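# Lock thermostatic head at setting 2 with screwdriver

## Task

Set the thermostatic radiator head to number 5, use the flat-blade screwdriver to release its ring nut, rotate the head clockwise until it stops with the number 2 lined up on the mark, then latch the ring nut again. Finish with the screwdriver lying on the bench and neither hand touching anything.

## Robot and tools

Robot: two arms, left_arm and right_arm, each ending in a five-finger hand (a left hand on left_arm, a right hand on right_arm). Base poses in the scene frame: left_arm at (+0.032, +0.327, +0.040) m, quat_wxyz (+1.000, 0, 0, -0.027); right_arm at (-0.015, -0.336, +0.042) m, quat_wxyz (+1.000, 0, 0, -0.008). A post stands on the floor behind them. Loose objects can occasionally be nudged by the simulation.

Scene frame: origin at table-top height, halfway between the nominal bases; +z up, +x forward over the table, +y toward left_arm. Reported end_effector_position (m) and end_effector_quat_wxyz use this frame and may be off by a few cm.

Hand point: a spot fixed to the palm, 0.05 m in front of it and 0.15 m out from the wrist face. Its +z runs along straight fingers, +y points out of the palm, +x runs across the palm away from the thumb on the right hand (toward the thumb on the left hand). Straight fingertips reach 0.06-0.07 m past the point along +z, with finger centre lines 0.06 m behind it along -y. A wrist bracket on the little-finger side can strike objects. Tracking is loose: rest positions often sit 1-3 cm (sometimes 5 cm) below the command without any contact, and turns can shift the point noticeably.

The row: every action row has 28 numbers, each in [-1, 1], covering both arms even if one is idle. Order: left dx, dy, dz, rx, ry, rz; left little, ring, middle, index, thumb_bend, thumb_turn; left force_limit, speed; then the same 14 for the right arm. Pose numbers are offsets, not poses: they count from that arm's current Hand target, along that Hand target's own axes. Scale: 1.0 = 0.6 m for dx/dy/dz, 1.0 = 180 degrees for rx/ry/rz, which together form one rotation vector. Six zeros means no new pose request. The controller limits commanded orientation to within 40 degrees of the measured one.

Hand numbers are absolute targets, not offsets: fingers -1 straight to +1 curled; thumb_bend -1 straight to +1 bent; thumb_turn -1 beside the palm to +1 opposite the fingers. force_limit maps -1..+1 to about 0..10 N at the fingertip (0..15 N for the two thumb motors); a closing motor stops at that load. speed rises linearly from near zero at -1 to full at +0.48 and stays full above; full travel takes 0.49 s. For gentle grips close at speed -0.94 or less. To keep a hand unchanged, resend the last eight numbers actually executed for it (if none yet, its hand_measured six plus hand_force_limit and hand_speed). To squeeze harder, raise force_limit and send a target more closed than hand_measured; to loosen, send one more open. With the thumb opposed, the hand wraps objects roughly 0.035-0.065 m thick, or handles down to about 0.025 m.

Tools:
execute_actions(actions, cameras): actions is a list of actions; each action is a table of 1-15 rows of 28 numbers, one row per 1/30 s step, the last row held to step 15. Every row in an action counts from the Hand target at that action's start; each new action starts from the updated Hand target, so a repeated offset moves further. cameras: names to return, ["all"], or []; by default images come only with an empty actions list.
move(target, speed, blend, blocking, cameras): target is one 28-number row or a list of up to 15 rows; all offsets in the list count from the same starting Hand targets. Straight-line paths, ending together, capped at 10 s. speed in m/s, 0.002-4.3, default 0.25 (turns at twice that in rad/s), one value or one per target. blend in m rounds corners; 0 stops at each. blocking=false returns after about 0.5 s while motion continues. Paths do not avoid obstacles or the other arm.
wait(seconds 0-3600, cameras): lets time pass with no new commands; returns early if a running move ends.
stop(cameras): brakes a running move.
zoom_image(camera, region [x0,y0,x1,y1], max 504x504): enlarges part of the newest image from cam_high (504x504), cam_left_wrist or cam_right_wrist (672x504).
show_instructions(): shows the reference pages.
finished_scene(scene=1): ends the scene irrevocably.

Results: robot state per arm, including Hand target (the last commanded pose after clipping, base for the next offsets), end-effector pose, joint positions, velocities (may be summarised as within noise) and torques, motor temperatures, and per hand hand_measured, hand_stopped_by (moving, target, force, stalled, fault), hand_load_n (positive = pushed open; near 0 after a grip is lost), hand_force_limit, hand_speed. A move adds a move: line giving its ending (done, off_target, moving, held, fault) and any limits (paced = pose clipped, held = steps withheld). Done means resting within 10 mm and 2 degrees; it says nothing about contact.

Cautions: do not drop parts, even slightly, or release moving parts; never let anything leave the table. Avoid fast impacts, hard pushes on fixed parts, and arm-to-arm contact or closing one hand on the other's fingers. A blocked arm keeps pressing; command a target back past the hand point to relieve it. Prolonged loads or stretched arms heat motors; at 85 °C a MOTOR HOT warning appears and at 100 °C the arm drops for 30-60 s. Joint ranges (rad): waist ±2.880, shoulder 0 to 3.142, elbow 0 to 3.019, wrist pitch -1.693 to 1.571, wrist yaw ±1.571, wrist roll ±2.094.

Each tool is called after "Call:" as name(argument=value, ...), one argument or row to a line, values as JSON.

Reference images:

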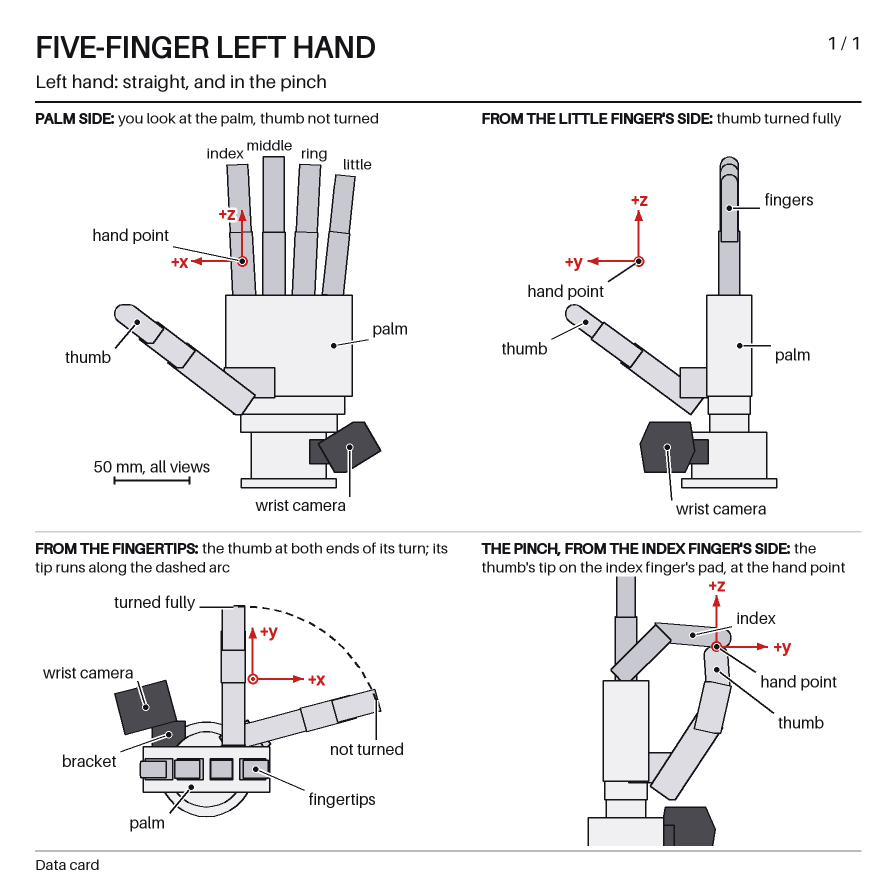

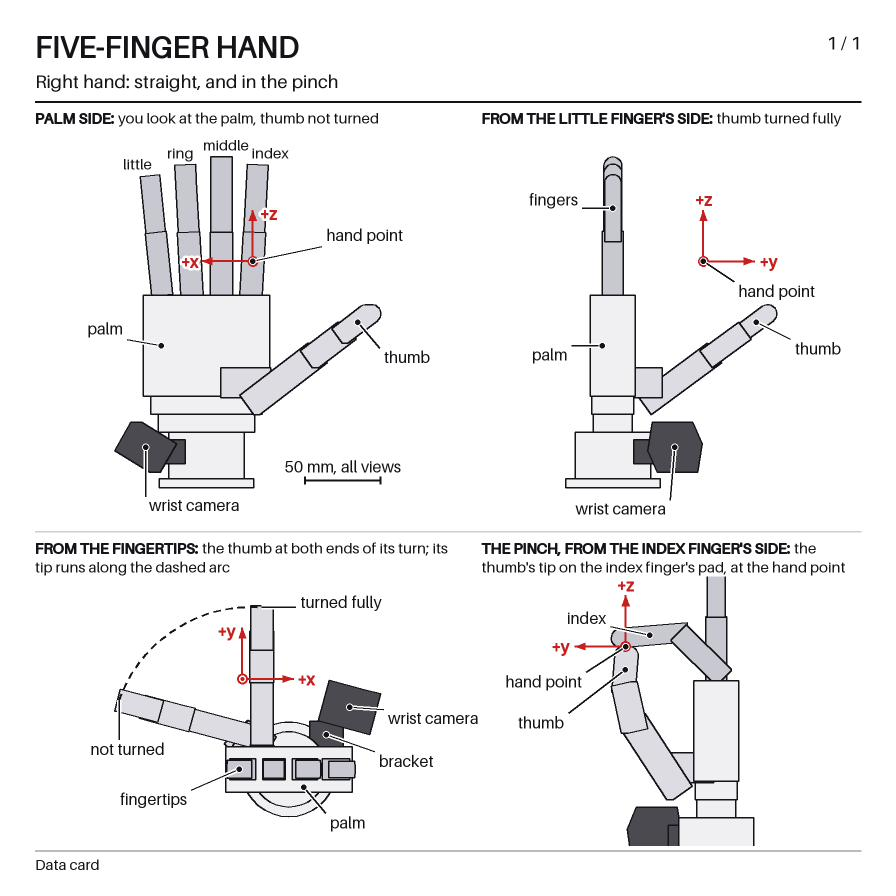

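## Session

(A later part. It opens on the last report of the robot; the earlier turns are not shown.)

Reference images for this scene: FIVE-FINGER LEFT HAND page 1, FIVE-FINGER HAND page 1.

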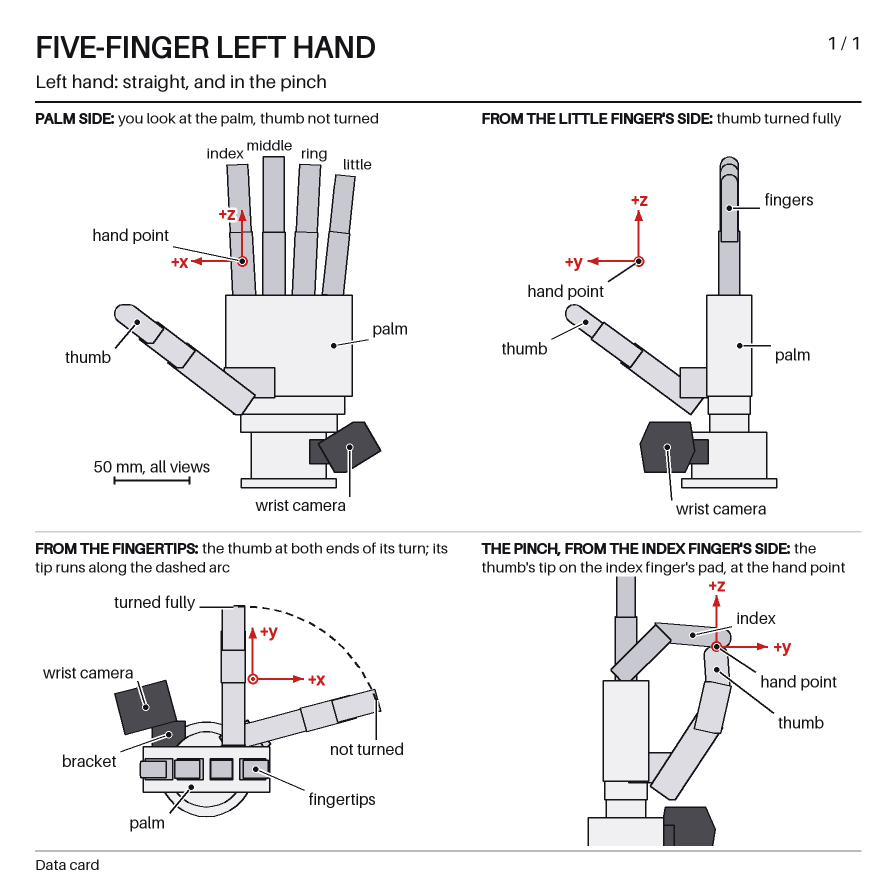

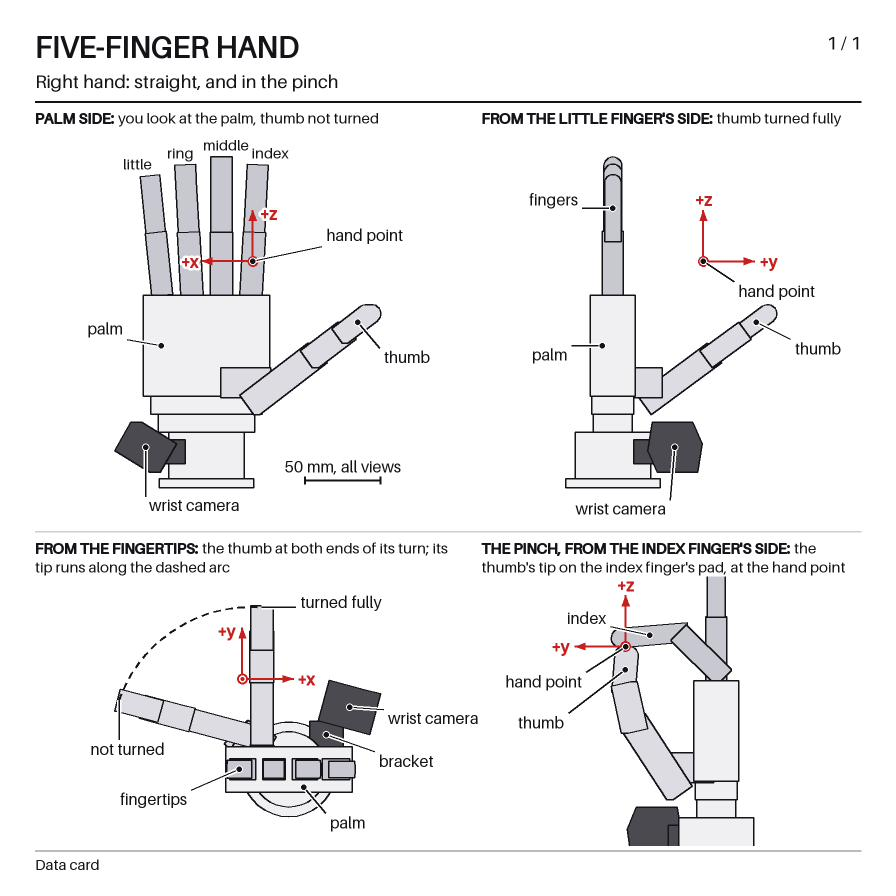

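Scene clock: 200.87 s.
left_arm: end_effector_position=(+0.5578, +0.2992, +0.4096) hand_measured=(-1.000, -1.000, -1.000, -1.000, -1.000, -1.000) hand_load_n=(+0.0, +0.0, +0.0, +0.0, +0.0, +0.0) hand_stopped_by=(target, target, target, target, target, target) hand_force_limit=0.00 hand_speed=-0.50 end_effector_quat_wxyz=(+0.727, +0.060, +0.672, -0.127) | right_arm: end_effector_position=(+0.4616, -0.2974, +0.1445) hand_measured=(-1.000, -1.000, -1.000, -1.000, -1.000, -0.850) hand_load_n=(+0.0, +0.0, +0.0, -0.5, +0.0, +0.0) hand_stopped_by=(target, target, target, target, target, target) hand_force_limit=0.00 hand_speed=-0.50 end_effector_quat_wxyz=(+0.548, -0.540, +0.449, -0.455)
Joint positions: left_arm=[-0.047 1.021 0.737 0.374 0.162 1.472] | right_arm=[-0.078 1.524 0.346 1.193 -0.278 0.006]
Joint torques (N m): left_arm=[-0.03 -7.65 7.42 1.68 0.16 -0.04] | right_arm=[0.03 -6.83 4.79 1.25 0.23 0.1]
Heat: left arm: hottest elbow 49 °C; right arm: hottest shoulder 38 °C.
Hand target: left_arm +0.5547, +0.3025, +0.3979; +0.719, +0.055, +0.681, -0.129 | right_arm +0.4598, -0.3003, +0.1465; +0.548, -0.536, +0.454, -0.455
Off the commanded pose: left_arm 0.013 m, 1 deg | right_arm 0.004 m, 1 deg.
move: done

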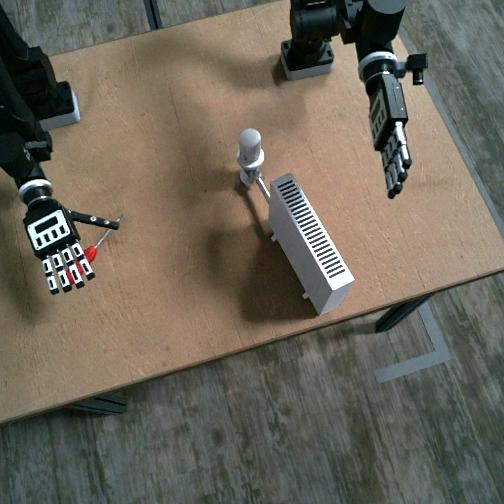

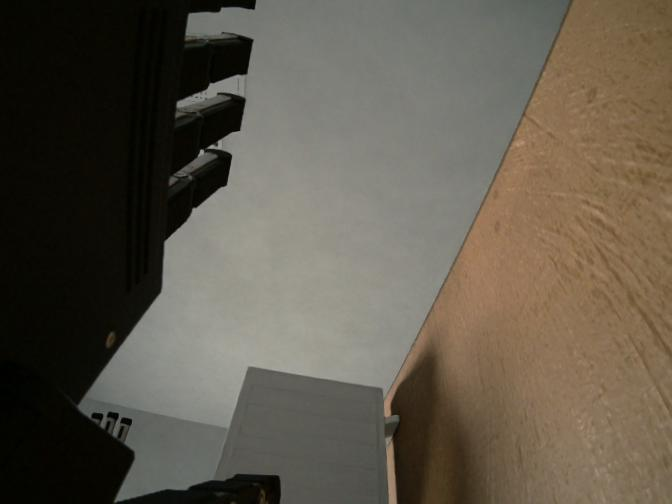

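Call:
move(
  target=[
    [0,0,0,0,0,0,-1,-1,-1,-1,-1,-1,0,-0.5,-0.2695,-0.1225,-0.0878,0.182,-0.182,-0.199,-1,-1,-1,-1,-1,-1,0.0,-0.5],
    [0,0,0,0,0,0,-1,-1,-1,-1,-1,-1,0,-0.5,-0.5358,-0.0308,-0.1555,0.3642,-0.3642,-0.3977,-1,-1,-1,-1,-1,-1,0.0,-0.5],
  ],
  speed=0.2,
  blend=0.03,
  cameras=["cam_high","cam_right_wrist"],
)

Scene clock: 207.60 s.
left_arm: end_effector_position=(+0.5578, +0.2992, +0.4096) hand_measured=(-1.000, -1.000, -1.000, -1.000, -1.000, -1.000) hand_load_n=(+0.0, +0.0, +0.0, +0.0, +0.0, +0.0) hand_stopped_by=(target, target, target, target, target, target) hand_force_limit=0.00 hand_speed=-0.50 end_effector_quat_wxyz=(+0.727, +0.060, +0.672, -0.127) | right_arm: end_effector_position=(+0.3035, -0.0073, +0.1533) hand_measured=(-1.000, -1.000, -1.000, -1.000, -1.000, -1.000) hand_load_n=(+0.0, +0.0, +0.0, +0.0, +0.0, +0.0) hand_stopped_by=(target, target, target, target, target, target) hand_force_limit=0.00 hand_speed=-0.50 end_effector_quat_wxyz=(+0.527, -0.486, -0.514, -0.472)
Joint positions: left_arm=[-0.047 1.021 0.737 0.374 0.162 1.472] | right_arm=[0.457 1.619 0.376 1.243 -1.212 -1.543]
Joint torques (N m): left_arm=[-0.09 -7.82 7.43 1.7 0.16 -0.04] | right_arm=[1.85 -7.59 6.38 0.96 0.24 -0.16]
Heat: left arm: hottest elbow 49 °C; right arm: hottest shoulder 38 °C.
Hand target: left_arm +0.5547, +0.3025, +0.3979; +0.719, +0.055, +0.681, -0.129 | right_arm +0.3118, -0.0002, +0.1668; +0.521, -0.472, -0.522, -0.484
Off the commanded pose: left_arm 0.013 m, 1 deg | right_arm 0.017 m, 2 deg.
move: off_target (right_arm)

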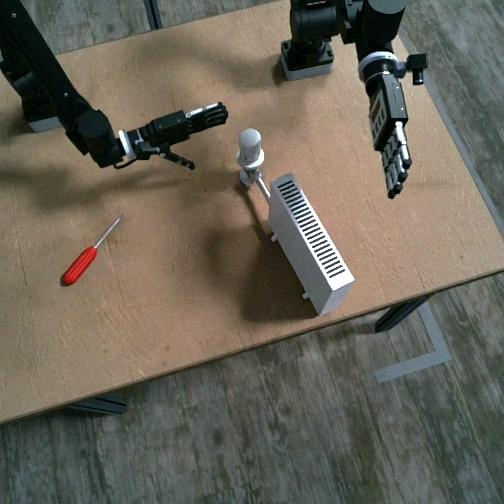

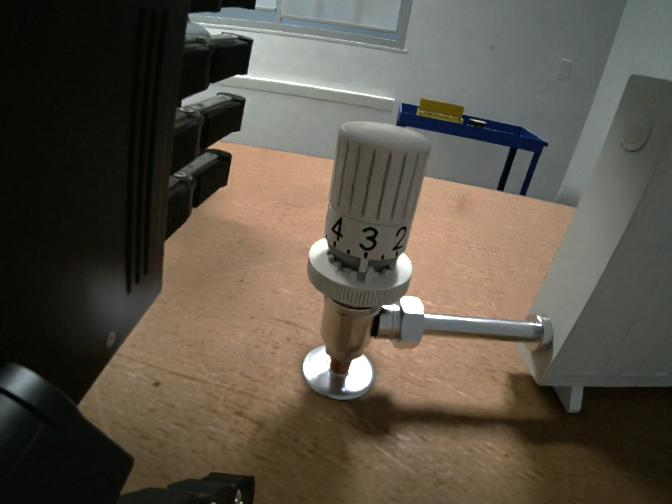

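Call:
zoom_image(
  camera="cam_right_wrist",
  region=[300, 210, 420, 320],
)

Scaled by 4.200 from the camera's image (finer frame: 960x720).

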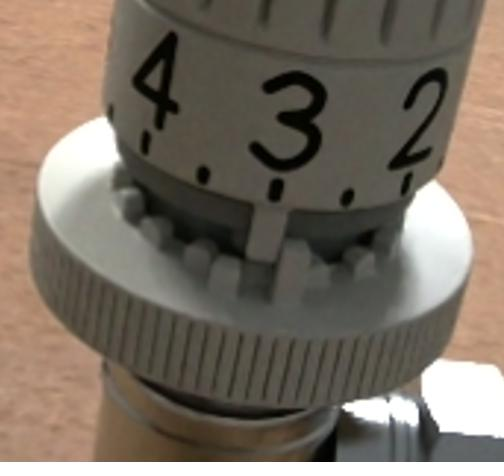

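Call:
move(
  target=[
    [0,0,0,0,0,0,-1,-1,-1,-1,-1,-1,0,-0.5,-0.06,0.048,0.05,0.0833,0,0,-1,-1,-1,-1,-1,1,0.0,0],
    [0,0,0,0,0,0,-1,-1,-1,-1,-1,-1,0,-0.5,-0.06,0.0193,0.1777,0.0833,0,0,-1,-1,-1,-1,-1,1,0.0,0],
  ],
  speed=0.12,
  cameras=["cam_high","cam_right_wrist"],
)

Scene clock: 220.27 s.
left_arm: end_effector_position=(+0.5578, +0.2992, +0.4096) hand_measured=(-1.000, -1.000, -1.000, -1.000, -1.000, -1.000) hand_load_n=(+0.0, +0.0, +0.0, +0.5, -0.5, +0.0) hand_stopped_by=(target, target, target, target, target, target) hand_force_limit=0.00 hand_speed=-0.50 end_effector_quat_wxyz=(+0.727, +0.060, +0.672, -0.127) | right_arm: end_effector_position=(+0.3061, +0.0990, +0.1299) hand_measured=(-1.000, -1.000, -1.000, -1.000, -1.000, +1.000) hand_load_n=(+0.0, +0.0, +0.0, +0.0, +0.0, +0.5) hand_stopped_by=(target, target, target, target, target, target) hand_force_limit=0.00 hand_speed=0.00 end_effector_quat_wxyz=(+0.581, -0.406, -0.577, -0.406)
Joint positions: left_arm=[-0.047 1.021 0.737 0.374 0.162 1.472] | right_arm=[0.627 1.86 0.651 1.227 -1.307 -1.551]
Joint torques (N m): left_arm=[-0.15 -7.71 7.43 1.7 0.15 -0.04] | right_arm=[0.62 -8.94 6.97 0.83 0.21 -0.26]
Heat: left arm: hottest elbow 49 °C; right arm: hottest shoulder 38 °C.
Hand target: left_arm +0.5547, +0.3025, +0.3979; +0.719, +0.055, +0.681, -0.129 | right_arm +0.3146, +0.1074, +0.1322; +0.578, -0.400, -0.580, -0.412
Off the commanded pose: left_arm 0.013 m, 1 deg | right_arm 0.012 m, 1 deg.
move: off_target (right_arm)

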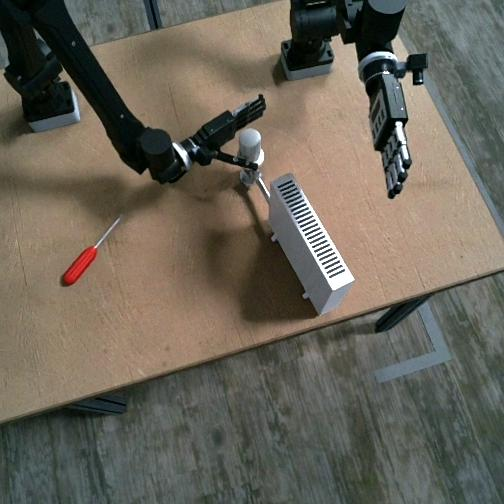

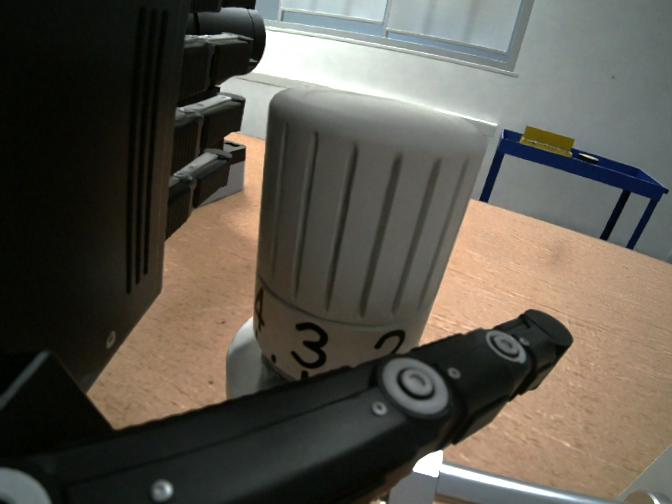

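Call:
move(
  target=[
    [0,0,0,0,0,0,-1,-1,-1,-1,-1,-1,0,-0.5,-0.0183,0.0,0.0,0,0,0,-1,-1,-1,-1,-1,1,0.3,0],
    [0,0,0,0,0,0,-1,-1,-1,-1,-1,-1,0,-0.5,-0.0183,0.0367,0.0112,0,0,0,-1,-1,-1,-1,-1,1,0.3,0],
    [0,0,0,0,0,0,-1,-1,-1,-1,-1,-1,0,-0.5,-0.0183,0.0367,0.0112,0,0,0,-1,0.8,0.8,0.8,0.8,1,0.3,-0.8],
  ],
  speed=0.08,
  cameras=["cam_high","cam_right_wrist"],
)

Scene clock: 224.60 s.
left_arm: end_effector_position=(+0.5578, +0.2992, +0.4096) hand_measured=(-1.000, -1.000, -1.000, -1.000, -1.000, -1.000) hand_load_n=(+0.0, +0.0, +0.0, +0.0, +0.0, +0.0) hand_stopped_by=(target, target, target, target, target, target) hand_force_limit=0.00 hand_speed=-0.50 end_effector_quat_wxyz=(+0.727, +0.060, +0.672, -0.127) | right_arm: end_effector_position=(+0.3200, +0.1132, +0.1205) hand_measured=(-1.000, +0.310, +0.292, +0.274, -0.360, +1.000) hand_load_n=(+0.0, +8.0, +3.5, +0.0, +9.0, +0.0) hand_stopped_by=(target, force, force, force, force, target) hand_force_limit=0.30 hand_speed=-0.80 end_effector_quat_wxyz=(+0.577, -0.395, -0.585, -0.411)
Joint positions: left_arm=[-0.047 1.021 0.737 0.374 0.162 1.472] | right_arm=[0.633 1.919 0.711 1.222 -1.311 -1.583]
Joint torques (N m): left_arm=[-0.15 -7.71 7.42 1.7 0.15 -0.03] | right_arm=[0.91 -9.05 7.49 0.46 0.45 0.19]
Heat: left arm: hottest elbow 49 °C; right arm: hottest shoulder 38 °C.
Hand target: left_arm +0.5547, +0.3025, +0.3979; +0.719, +0.055, +0.681, -0.129 | right_arm +0.3330, +0.1214, +0.1215; +0.578, -0.400, -0.580, -0.412
Off the commanded pose: left_arm 0.013 m, 1 deg | right_arm 0.016 m, 1 deg.
move: off_target (right_arm); target 3's new numbers were sent with right_arm's hand 0.017 m and 1 deg from that target

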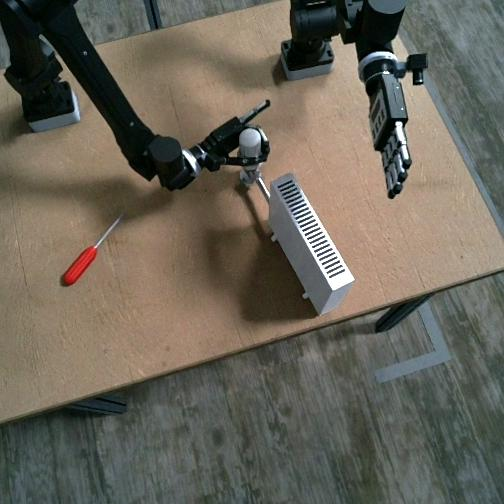

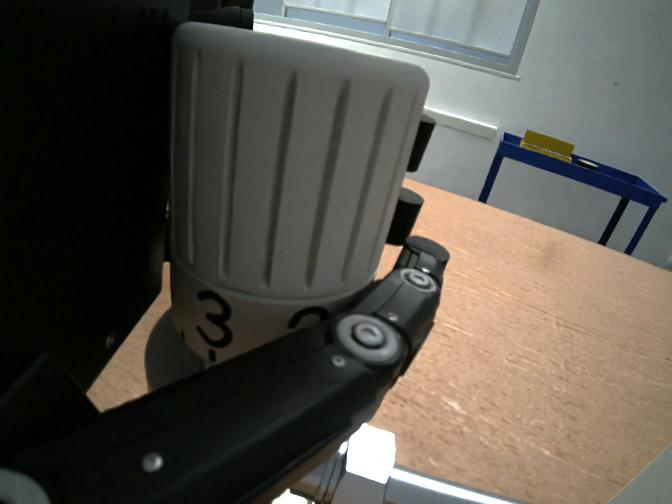

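Call:
move(
  target=[
    [0,0,0,0,0,0,-1,-1,-1,-1,-1,-1,0,-0.5,0,0.0059,-0.0131,-0.111,0,0,-1,0.8,0.8,0.8,0.8,1,0.3,-0.8],
    [0,0,0,0,0,0,-1,-1,-1,-1,-1,-1,0,-0.5,0,0.0122,-0.0333,-0.25,0,0,-1,0.8,0.8,0.8,0.8,1,0.3,-0.8],
    [0,0,0,0,0,0,-1,-1,-1,-1,-1,-1,0,-0.5,0,0.0083,-0.0528,-0.378,0,0,-1,0.8,0.8,0.8,0.8,1,0.3,-0.8],
  ],
  speed=0.1,
  blend=0.02,
  cameras=["cam_high","cam_right_wrist"],
)

Scene clock: 231.30 s.
left_arm: end_effector_position=(+0.5578, +0.2992, +0.4096) hand_measured=(-1.000, -1.000, -1.000, -1.000, -1.000, -1.000) hand_load_n=(+0.0, +0.0, +0.0, +0.0, +0.0, +0.0) hand_stopped_by=(target, target, target, target, target, target) hand_force_limit=0.00 hand_speed=-0.50 end_effector_quat_wxyz=(+0.727, +0.060, +0.672, -0.127) | right_arm: end_effector_position=(+0.3417, +0.0857, +0.1196) hand_measured=(-1.000, +0.310, +0.292, +0.274, -0.358, +1.000) hand_load_n=(+0.0, +0.5, +0.0, +0.0, +1.0, +0.0) hand_stopped_by=(target, force, force, force, force, target) hand_force_limit=0.30 hand_speed=-0.80 end_effector_quat_wxyz=(-0.250, +0.654, +0.265, +0.663)
Joint positions: left_arm=[-0.047 1.021 0.737 0.374 0.162 1.472] | right_arm=[1.11 1.866 0.575 1.296 0.348 -1.597]
Joint torques (N m): left_arm=[-0.03 -7.71 7.42 1.69 0.16 -0.03] | right_arm=[0.56 -7.82 6.41 1.32 0.62 0.13]
Heat: left arm: hottest elbow 49 °C; right arm: hottest shoulder 38 °C.
Hand target: left_arm +0.5547, +0.3025, +0.3979; +0.719, +0.055, +0.681, -0.129 | right_arm +0.3485, +0.0934, +0.1215; -0.256, +0.654, +0.251, +0.666
Off the commanded pose: left_arm 0.013 m, 1 deg | right_arm 0.010 m, 2 deg.
move: done

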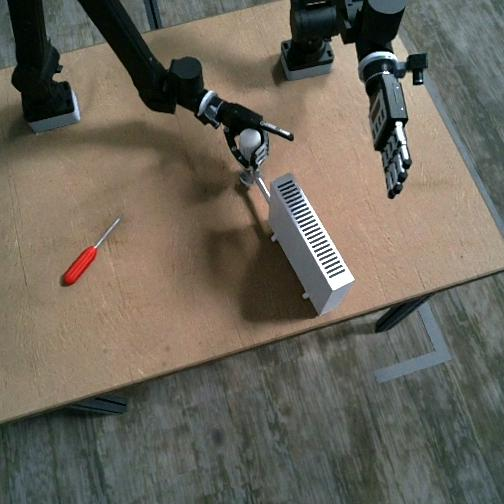

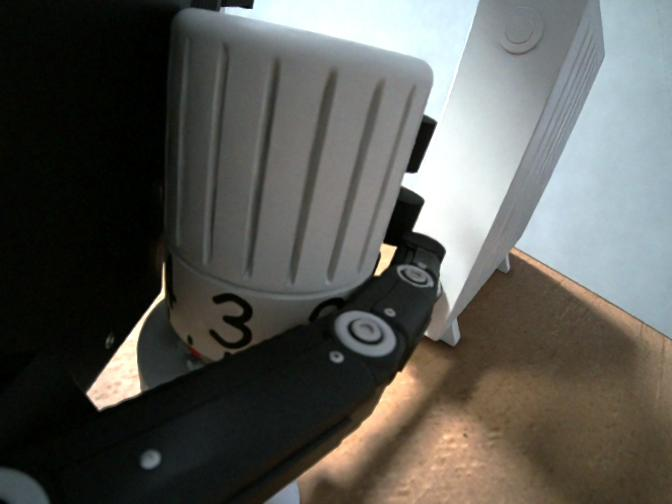

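Call:
move(
  target=[
    [0,0,0,0,0,0,-1,-1,-1,-1,-1,-1,0,-0.5,0,0,0,0,0,0,-1,-1,-1,-1,-1,1,0.3,0.3],
    [0,0,0,0,0,0,-1,-1,-1,-1,-1,-1,0,-0.5,0,-0.026,-0.0248,0,0,0,-1,-1,-1,-1,-1,1,0.3,0.3],
    [0,0,0,0,0,0,-1,-1,-1,-1,-1,-1,0,-0.5,0,-0.0413,-0.0222,0.183,0,0,-1,-1,-1,-1,-1,1,0.3,0.3],
    [0,0,0,0,0,0,-1,-1,-1,-1,-1,-1,0,-0.5,0,-0.0537,-0.0258,0.35,0,0,-1,-1,-1,-1,-1,1,0.3,0.3],
  ],
  speed=0.2,
  blend=[0,0.01,0.015,0],
  cameras=["cam_right_wrist"],
)

Call:
zoom_image(
  camera="cam_right_wrist",
  region=[220, 250, 420, 400],
)

Scene clock: 235.77 s.
left_arm: end_effector_position=(+0.5578, +0.2992, +0.4096) hand_measured=(-1.000, -1.000, -1.000, -1.000, -1.000, -1.000) hand_load_n=(+0.0, +0.0, +0.0, +0.0, +0.0, +0.0) hand_stopped_by=(target, target, target, target, target, target) hand_force_limit=0.00 hand_speed=-0.50 end_effector_quat_wxyz=(+0.727, +0.060, +0.672, -0.127) | right_arm: end_effector_position=(+0.3054, +0.1023, +0.1206) hand_measured=(-1.000, -1.000, -1.000, -1.000, -1.000, +1.000) hand_load_n=(+0.0, +0.0, +0.0, +0.0, +0.0, +0.0) hand_stopped_by=(target, target, target, target, target, target) hand_force_limit=0.30 hand_speed=0.30 end_effector_quat_wxyz=(+0.559, -0.425, -0.563, -0.436)
Joint positions: left_arm=[-0.047 1.021 0.737 0.374 0.162 1.472] | right_arm=[0.66 1.878 0.615 1.277 -1.189 -1.574]
Joint torques (N m): left_arm=[-0.09 -7.77 7.42 1.68 0.15 -0.03] | right_arm=[0.15 -8.53 6.26 0.64 -0.16 0.05]
Heat: left arm: hottest elbow 49 °C; right arm: hottest shoulder 38 °C.
Hand target: left_arm +0.5547, +0.3025, +0.3979; +0.719, +0.055, +0.681, -0.129 | right_arm +0.3155, +0.1069, +0.1210; +0.560, -0.425, -0.562, -0.437
Off the commanded pose: left_arm 0.013 m, 1 deg | right_arm 0.011 m, 0 deg.
move: off_target (right_arm)

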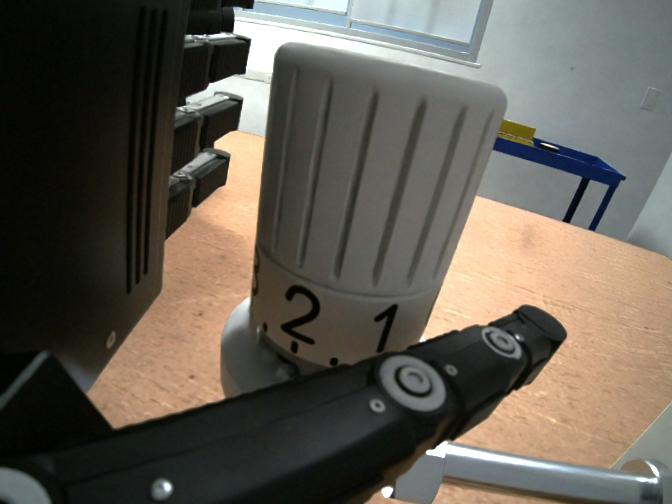

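Scaled by 2.520 from the camera's image (finer frame: 960x720).

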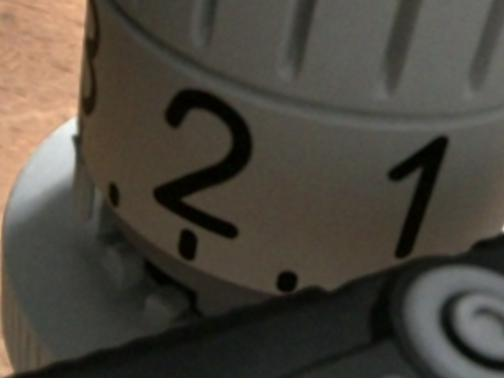

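Call:
move(
  target=[
    [0,0,0,0,0,0,-1,-1,-1,-1,-1,-1,0,-0.5,0,0.0385,0.0115,0,0,0,-1,-1,-1,-1,-1,1,0.3,0.3],
    [0,0,0,0,0,0,-1,-1,-1,-1,-1,-1,0,-0.5,0,0.0385,0.0115,0,0,0,-1,0.8,0.8,0.8,0.8,1,0.4,-0.8],
  ],
  speed=0.08,
  cameras=["cam_right_wrist"],
)

Scene clock: 239.53 s.
left_arm: end_effector_position=(+0.5578, +0.2992, +0.4096) hand_measured=(-1.000, -1.000, -1.000, -1.000, -1.000, -1.000) hand_load_n=(+0.5, +0.0, +0.0, +0.0, +0.0, +0.0) hand_stopped_by=(target, target, target, target, target, target) hand_force_limit=0.00 hand_speed=-0.50 end_effector_quat_wxyz=(+0.727, +0.060, +0.672, -0.127) | right_arm: end_effector_position=(+0.3224, +0.1149, +0.1219) hand_measured=(-1.000, +0.382, +0.364, +0.346, -0.370, +1.000) hand_load_n=(+0.0, +9.5, +7.5, +3.0, +12.0, +2.5) hand_stopped_by=(target, force, force, force, force, target) hand_force_limit=0.40 hand_speed=-0.80 end_effector_quat_wxyz=(+0.557, -0.415, -0.570, -0.439)
Joint positions: left_arm=[-0.047 1.021 0.737 0.374 0.162 1.472] | right_arm=[0.657 1.904 0.679 1.239 -1.203 -1.595]
Joint torques (N m): left_arm=[-0.21 -7.77 7.42 1.7 0.15 -0.04] | right_arm=[0.09 -9.35 7.08 0.61 0.33 0.26]
Motor temperatures (°C): left_arm=[32 34 49 33 33 33] | right_arm=[28 38 36 31 33 33]
Heat: left arm: hottest elbow 49 °C; right arm: hottest shoulder 38 °C.
Hand target: left_arm +0.5547, +0.3025, +0.3979; +0.719, +0.055, +0.681, -0.129 | right_arm +0.3360, +0.1195, +0.1215; +0.560, -0.425, -0.562, -0.437
Off the commanded pose: left_arm 0.013 m, 1 deg | right_arm 0.014 m, 2 deg.
move: off_target (right_arm); target 2's new numbers were sent with right_arm's hand 0.016 m and 1 deg from that target

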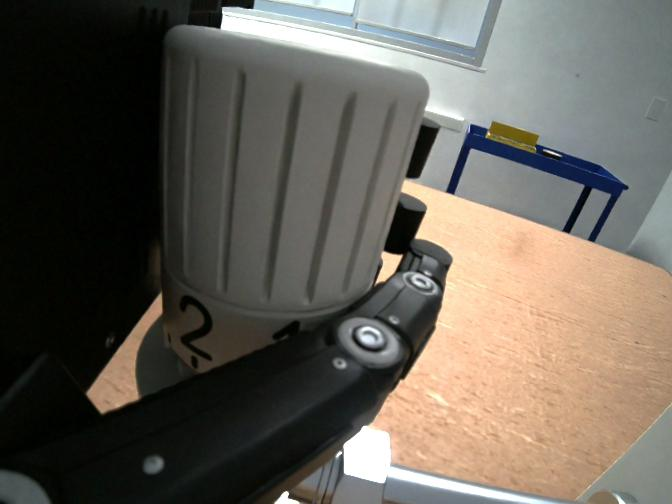

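Call:
move(
  target=[
    [0,0,0,0,0,0,-1,-1,-1,-1,-1,-1,0,-0.5,0,0.0059,-0.0131,-0.111,0,0,-1,0.8,0.8,0.8,0.8,1,0.4,-0.8],
    [0,0,0,0,0,0,-1,-1,-1,-1,-1,-1,0,-0.5,0,0.0122,-0.0333,-0.25,0,0,-1,0.8,0.8,0.8,0.8,1,0.4,-0.8],
    [0,0,0,0,0,0,-1,-1,-1,-1,-1,-1,0,-0.5,0,0.0088,-0.0512,-0.367,0,0,-1,0.8,0.8,0.8,0.8,1,0.4,-0.8],
  ],
  speed=0.1,
  blend=0.02,
  cameras=["cam_high","cam_right_wrist"],
)

Call:
zoom_image(
  camera="cam_right_wrist",
  region=[130, 230, 290, 410],
)

Scene clock: 246.07 s.
left_arm: end_effector_position=(+0.5578, +0.2992, +0.4096) hand_measured=(-1.000, -1.000, -1.000, -1.000, -1.000, -1.000) hand_load_n=(+0.0, +0.0, +0.0, +0.0, +0.0, +0.0) hand_stopped_by=(target, target, target, target, target, target) hand_force_limit=0.00 hand_speed=-0.50 end_effector_quat_wxyz=(+0.727, +0.060, +0.672, -0.127) | right_arm: end_effector_position=(+0.3444, +0.0853, +0.1216) hand_measured=(-1.000, +0.382, +0.364, +0.346, -0.370, +1.000) hand_load_n=(+0.0, +1.0, +5.0, +0.0, +8.5, +2.0) hand_stopped_by=(target, force, force, force, force, target) hand_force_limit=0.40 hand_speed=-0.80 end_effector_quat_wxyz=(-0.231, +0.658, +0.248, +0.672)
Joint positions: left_arm=[-0.047 1.021 0.737 0.374 0.162 1.472] | right_arm=[1.126 1.873 0.596 1.286 0.418 -1.605]
Joint torques (N m): left_arm=[-0.09 -7.77 7.42 1.68 0.16 -0.04] | right_arm=[1.32 -8.41 6.16 1.35 0.58 0.24]
Heat: left arm: hottest elbow 49 °C; right arm: hottest shoulder 38 °C.
Hand target: left_arm +0.5547, +0.3025, +0.3979; +0.719, +0.055, +0.681, -0.129 | right_arm +0.3490, +0.0912, +0.1214; -0.238, +0.661, +0.233, +0.672
Off the commanded pose: left_arm 0.013 m, 1 deg | right_arm 0.007 m, 2 deg.
move: done

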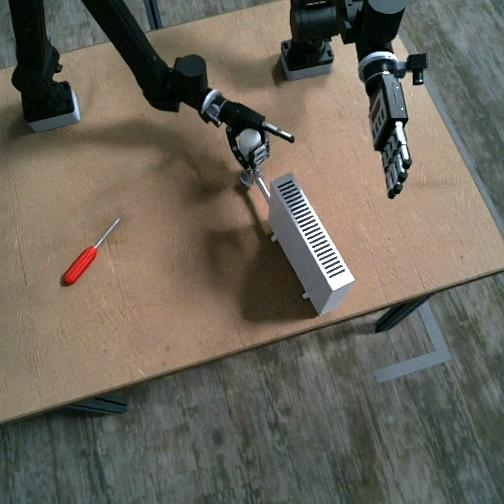

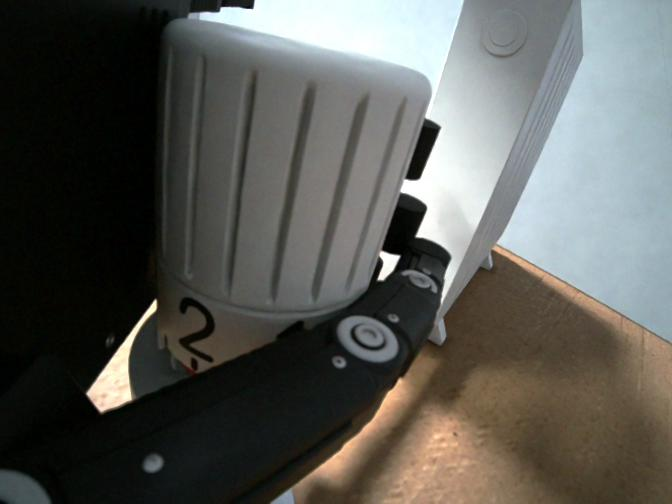

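Scaled by 2.800 from the camera's image (finer frame: 960x720).

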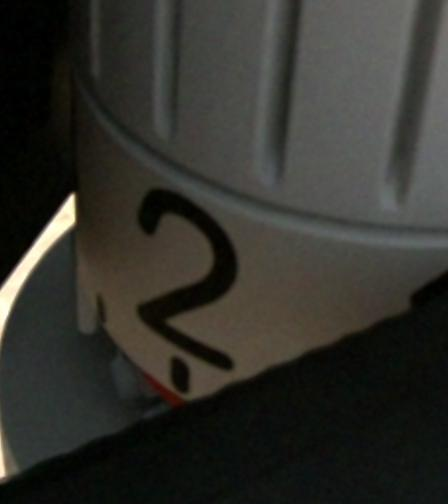

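Call:
move(
  target=[
    [0,0,0,0,0,0,-1,-1,-1,-1,-1,-1,0,-0.5,0,0,0,0,0,0,-1,-1,-1,-1,-1,1,0.4,0.3],
    [0,0,0,0,0,0,-1,-1,-1,-1,-1,-1,0,-0.5,0,-0.0282,-0.023,0,0,0,-1,-1,-1,-1,-1,1,0.4,0.3],
    [0,0,0,0,0,0,-1,-1,-1,-1,-1,-1,0,-0.5,0.011,-0.044,-0.1168,-0.105,0,0,-1,-1,-1,-1,-1,1,0.4,0.3],
  ],
  speed=0.15,
  blend=[0,0.01,0],
  cameras=["cam_right_wrist"],
)

Call:
zoom_image(
  camera="cam_right_wrist",
  region=[220, 180, 400, 315],
)

Scene clock: 248.90 s.
left_arm: end_effector_position=(+0.5578, +0.2992, +0.4096) hand_measured=(-1.000, -1.000, -1.000, -1.000, -1.000, -1.000) hand_load_n=(+0.0, +0.0, +0.0, +0.0, +0.0, +0.0) hand_stopped_by=(target, target, target, target, target, target) hand_force_limit=0.00 hand_speed=-0.50 end_effector_quat_wxyz=(+0.727, +0.060, +0.672, -0.127) | right_arm: end_effector_position=(+0.2773, +0.0557, +0.1222) hand_measured=(-1.000, -1.000, -1.000, -1.000, -1.000, +1.000) hand_load_n=(+0.0, +0.0, +0.0, +0.0, +0.0, +0.5) hand_stopped_by=(target, target, target, target, target, target) hand_force_limit=0.40 hand_speed=0.30 end_effector_quat_wxyz=(-0.120, +0.694, +0.124, +0.699)
Joint positions: left_arm=[-0.047 1.021 0.737 0.374 0.162 1.472] | right_arm=[1.358 1.873 0.619 1.264 0.995 -1.587]
Joint torques (N m): left_arm=[-0.21 -7.82 7.39 1.7 0.15 -0.04] | right_arm=[1.85 -9.47 6.5 0.7 0.27 -0.14]
Heat: left arm: hottest elbow 49 °C; right arm: hottest shoulder 38 °C.
Hand target: left_arm +0.5547, +0.3025, +0.3979; +0.719, +0.055, +0.681, -0.129 | right_arm +0.2778, +0.0676, +0.1267; -0.126, +0.691, +0.119, +0.701
Off the commanded pose: left_arm 0.013 m, 1 deg | right_arm 0.013 m, 1 deg.
move: off_target (right_arm)

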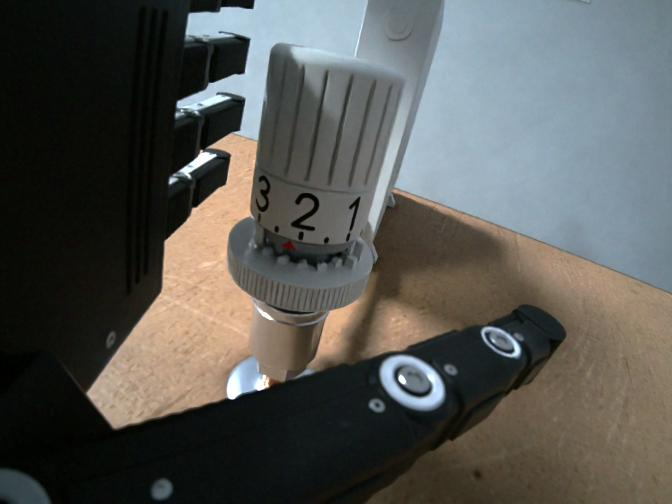

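Scaled by 2.800 from the camera's image (finer frame: 960x720).

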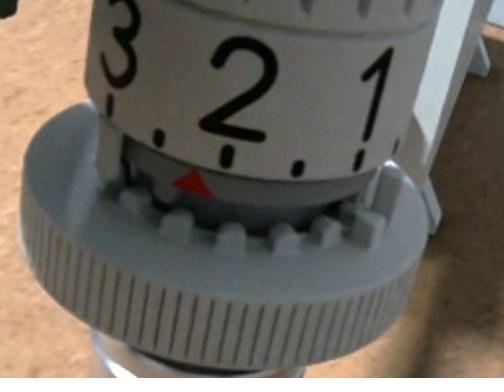

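Call:
move(
  target=[
    [0,0,0,0,0,0,-1,-1,-1,-1,-1,-1,0,-0.5,0,-0.017,-0.0253,0,0,0,-1,-1,-1,-1,-1,1,0.4,0.3],
    [0,0,0,0,0,0,-1,-1,-1,-1,-1,-1,0,-0.5,-0.0603,-0.017,-0.0253,0,0,0,-1,-1,-1,-1,-1,1,0.4,0.3],
  ],
  speed=0.12,
  blend=0.01,
  cameras=["cam_right_wrist","cam_high"],
)

Call:
zoom_image(
  camera="cam_right_wrist",
  region=[180, 130, 420, 310],
)

Scene clock: 251.07 s.
left_arm: end_effector_position=(+0.5578, +0.2992, +0.4096) hand_measured=(-1.000, -1.000, -1.000, -1.000, -1.000, -1.000) hand_load_n=(+0.0, +0.0, +0.0, +0.0, +0.0, +0.0) hand_stopped_by=(target, target, target, target, target, target) hand_force_limit=0.00 hand_speed=-0.50 end_effector_quat_wxyz=(+0.727, +0.060, +0.672, -0.127) | right_arm: end_effector_position=(+0.2596, +0.0632, +0.0879) hand_measured=(-1.000, -1.000, -1.000, -1.000, -1.000, +1.000) hand_load_n=(+0.0, +0.0, +0.0, +0.0, +0.0, +0.0) hand_stopped_by=(target, target, target, target, target, target) hand_force_limit=0.40 hand_speed=0.30 end_effector_quat_wxyz=(-0.118, +0.695, +0.128, +0.697)
Joint positions: left_arm=[-0.047 1.021 0.737 0.374 0.162 1.472] | right_arm=[1.405 1.991 0.641 1.352 1.04 -1.587]
Joint torques (N m): left_arm=[-0.15 -7.77 7.42 1.7 0.16 -0.04] | right_arm=[1.44 -9 5.14 1.65 0.23 -0.12]
Heat: left arm: hottest elbow 49 °C; right arm: hottest shoulder 38 °C.
Hand target: left_arm +0.5547, +0.3025, +0.3979; +0.719, +0.055, +0.681, -0.129 | right_arm +0.2605, +0.0725, +0.0905; -0.126, +0.691, +0.119, +0.701
Off the commanded pose: left_arm 0.013 m, 1 deg | right_arm 0.010 m, 2 deg.
move: done; blend cut to 0.0091 m at target 1
Images, in order (width x height): cam_high 504x504, cam_right_wrist 672x504.

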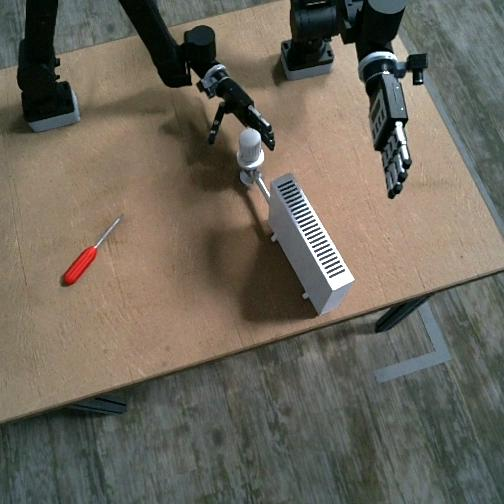

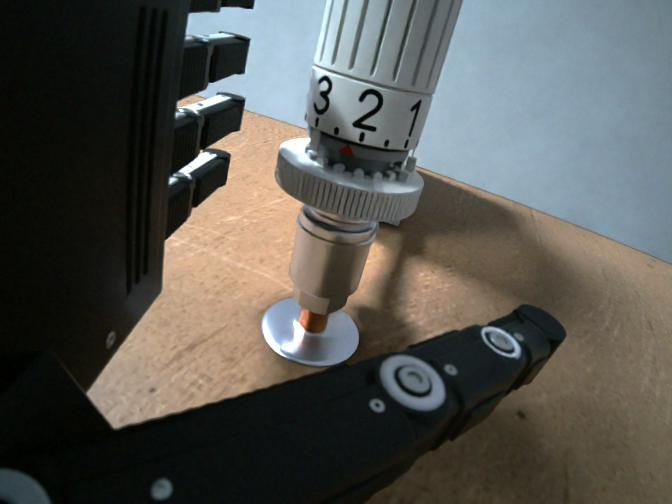

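Scaled by 2.100 from the camera's image (finer frame: 960x720).

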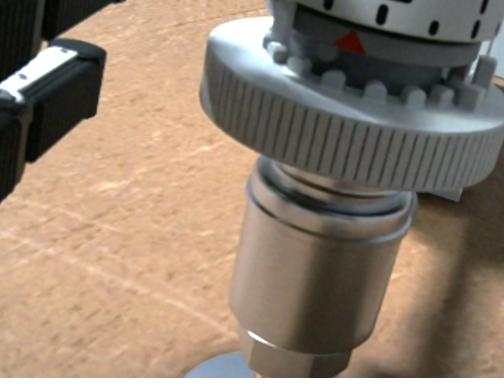

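Call:
move(
  target=[0,0,0,0,0,0,-1,-1,-1,-1,-1,-1,0,-0.5,0.0125,0.02,0.0,0,0,0,-1,-1,-1,-1,-1,1,0.4,0.3],
  speed=0.06,
  cameras=["cam_right_wrist"],
)

Call:
zoom_image(
  camera="cam_right_wrist",
  region=[180, 130, 420, 310],
)

Scene clock: 252.30 s.
left_arm: end_effector_position=(+0.5578, +0.2992, +0.4096) hand_measured=(-1.000, -1.000, -1.000, -1.000, -1.000, -1.000) hand_load_n=(+0.0, +0.0, +0.0, +0.0, +0.0, +0.0) hand_stopped_by=(target, target, target, target, target, target) hand_force_limit=0.00 hand_speed=-0.50 end_effector_quat_wxyz=(+0.727, +0.060, +0.672, -0.127) | right_arm: end_effector_position=(+0.2619, +0.0638, +0.0906) hand_measured=(-1.000, -1.000, -1.000, -1.000, -1.000, +1.000) hand_load_n=(+0.0, +0.0, +0.0, +0.0, +0.0, +0.0) hand_stopped_by=(target, target, target, target, target, target) hand_force_limit=0.40 hand_speed=0.30 end_effector_quat_wxyz=(-0.121, +0.694, +0.127, +0.698)
Joint positions: left_arm=[-0.047 1.021 0.737 0.374 0.162 1.472] | right_arm=[1.399 1.984 0.641 1.352 1.032 -1.587]
Joint torques (N m): left_arm=[-0.03 -7.77 7.45 1.72 0.15 -0.04] | right_arm=[-0.38 -11.34 2.76 1.63 -0.07 -0.05]
Heat: left arm: hottest elbow 49 °C; right arm: hottest shoulder 38 °C.
Hand target: left_arm +0.5547, +0.3025, +0.3979; +0.719, +0.055, +0.681, -0.129 | right_arm +0.2646, +0.0611, +0.0978; -0.126, +0.691, +0.119, +0.701
Off the commanded pose: left_arm 0.013 m, 1 deg | right_arm 0.008 m, 1 deg.
move: done

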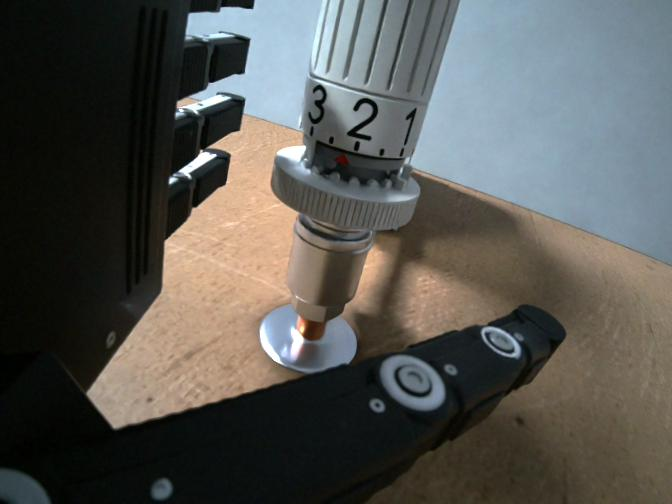

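Scaled by 2.100 from the camera's image (finer frame: 960x720).

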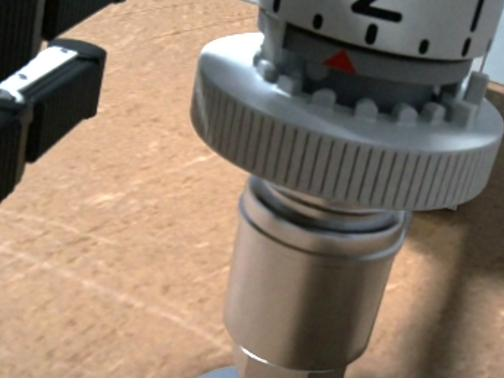

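Call:
move(
  target=[0,0,0,0,0,0,-1,-1,-1,-1,-1,-1,0,-0.5,0.0,0.03,0.0,0,0,0,-1,-1,-1,-1,-1,1,0.4,0.3],
  speed=0.06,
  cameras=["cam_right_wrist"],
)

Call:
zoom_image(
  camera="cam_right_wrist",
  region=[180, 100, 420, 280],
)

Scene clock: 253.27 s.
left_arm: end_effector_position=(+0.5578, +0.2992, +0.4096) hand_measured=(-1.000, -1.000, -1.000, -1.000, -1.000, -1.000) hand_load_n=(+0.0, +0.0, +0.0, +0.0, +0.0, +0.0) hand_stopped_by=(target, target, target, target, target, target) hand_force_limit=0.00 hand_speed=-0.50 end_effector_quat_wxyz=(+0.727, +0.060, +0.672, -0.127) | right_arm: end_effector_position=(+0.2688, +0.0466, +0.0905) hand_measured=(-1.000, -1.000, -1.000, -1.000, -1.000, +1.000) hand_load_n=(+0.0, +0.0, +0.0, +0.0, +0.0, +0.0) hand_stopped_by=(target, target, target, target, target, target) hand_force_limit=0.40 hand_speed=0.30 end_effector_quat_wxyz=(-0.120, +0.694, +0.127, +0.698)
Joint positions: left_arm=[-0.047 1.021 0.737 0.374 0.162 1.472] | right_arm=[1.373 1.973 0.598 1.38 1.007 -1.587]
Joint torques (N m): left_arm=[-0.09 -7.77 7.41 1.68 0.16 -0.03] | right_arm=[0.44 -10.93 2.44 1.65 -0.06 -0.11]
Heat: left arm: hottest elbow 49 °C; right arm: hottest shoulder 38 °C.
Hand target: left_arm +0.5547, +0.3025, +0.3979; +0.719, +0.055, +0.681, -0.129 | right_arm +0.2707, +0.0442, +0.0978; -0.126, +0.691, +0.119, +0.701
Off the commanded pose: left_arm 0.013 m, 1 deg | right_arm 0.008 m, 1 deg.
move: done

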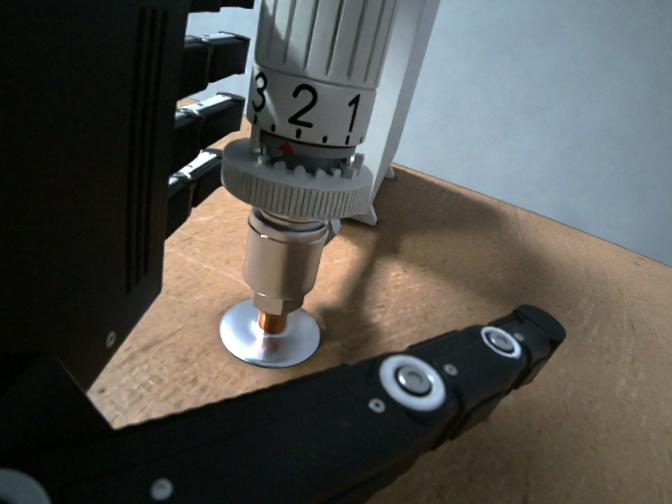

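Scaled by 2.100 from the camera's image (finer frame: 960x720).

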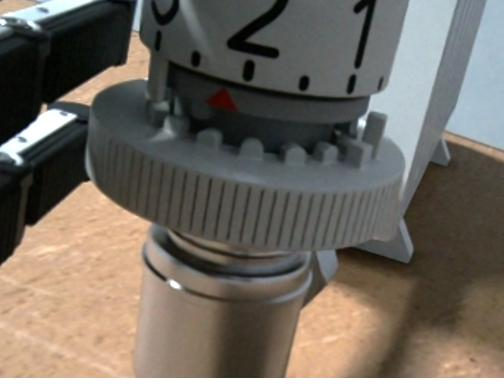

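Call:
move(
  target=[
    [0,0,0,0,0,0,-1,-1,-1,-1,-1,-1,0,-0.5,0.0,0.01,0.0,0,0,0,-1,-1,-1,-1,-1,1,0.4,0.3],
    [0,0,0,0,0,0,-1,-1,-1,-1,-1,-1,0,-0.5,0.0,0.01,0.05,0,0,0,-1,-1,-1,-1,-1,1,0.4,0.3],
  ],
  speed=0.06,
  cameras=["cam_right_wrist"],
)

Call:
zoom_image(
  camera="cam_right_wrist",
  region=[180, 100, 420, 280],
)

Scene clock: 254.90 s.
left_arm: end_effector_position=(+0.5578, +0.2992, +0.4096) hand_measured=(-1.000, -1.000, -1.000, -1.000, -1.000, -1.000) hand_load_n=(+0.0, +0.0, +0.0, +0.0, +0.5, +0.0) hand_stopped_by=(target, target, target, target, target, target) hand_force_limit=0.00 hand_speed=-0.50 end_effector_quat_wxyz=(+0.727, +0.060, +0.672, -0.127) | right_arm: end_effector_position=(+0.2901, +0.0494, +0.0919) hand_measured=(-1.000, -1.000, -1.000, -1.000, -1.000, +1.000) hand_load_n=(+0.0, +0.0, -0.5, +0.0, +0.0, +0.0) hand_stopped_by=(target, target, target, target, target, target) hand_force_limit=0.40 hand_speed=0.30 end_effector_quat_wxyz=(-0.129, +0.692, +0.137, +0.696)
Joint positions: left_arm=[-0.047 1.021 0.737 0.374 0.162 1.472] | right_arm=[1.317 1.969 0.604 1.371 0.922 -1.587]
Joint torques (N m): left_arm=[-0.09 -7.77 7.45 1.7 0.16 -0.04] | right_arm=[-1.32 -10.4 4.67 1.11 0.46 -0.09]
Heat: left arm: hottest elbow 49 °C; right arm: hottest shoulder 38 °C.
Hand target: left_arm +0.5547, +0.3025, +0.3979; +0.719, +0.055, +0.681, -0.129 | right_arm +0.3009, +0.0489, +0.0982; -0.126, +0.691, +0.119, +0.701
Off the commanded pose: left_arm 0.013 m, 1 deg | right_arm 0.013 m, 2 deg.
move: off_target (right_arm)

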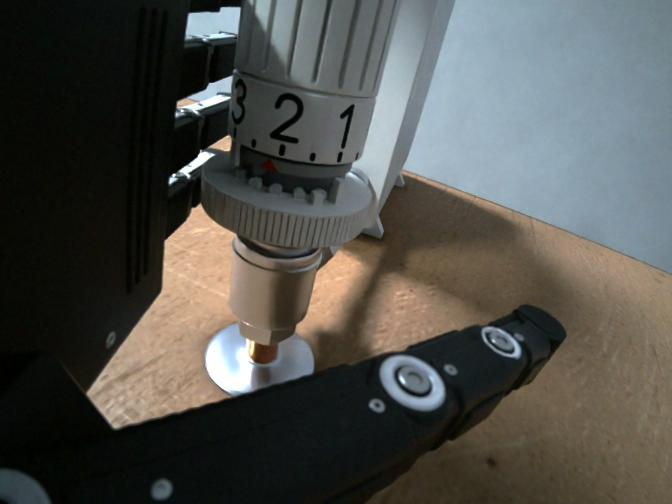

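Scaled by 2.100 from the camera's image (finer frame: 960x720).

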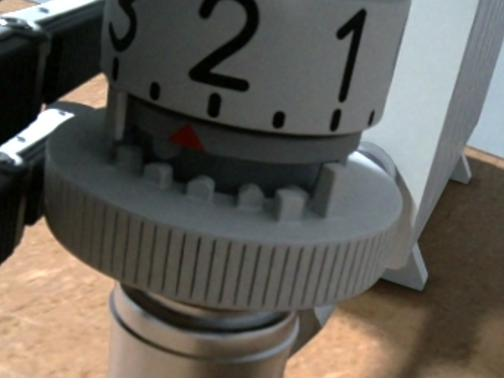

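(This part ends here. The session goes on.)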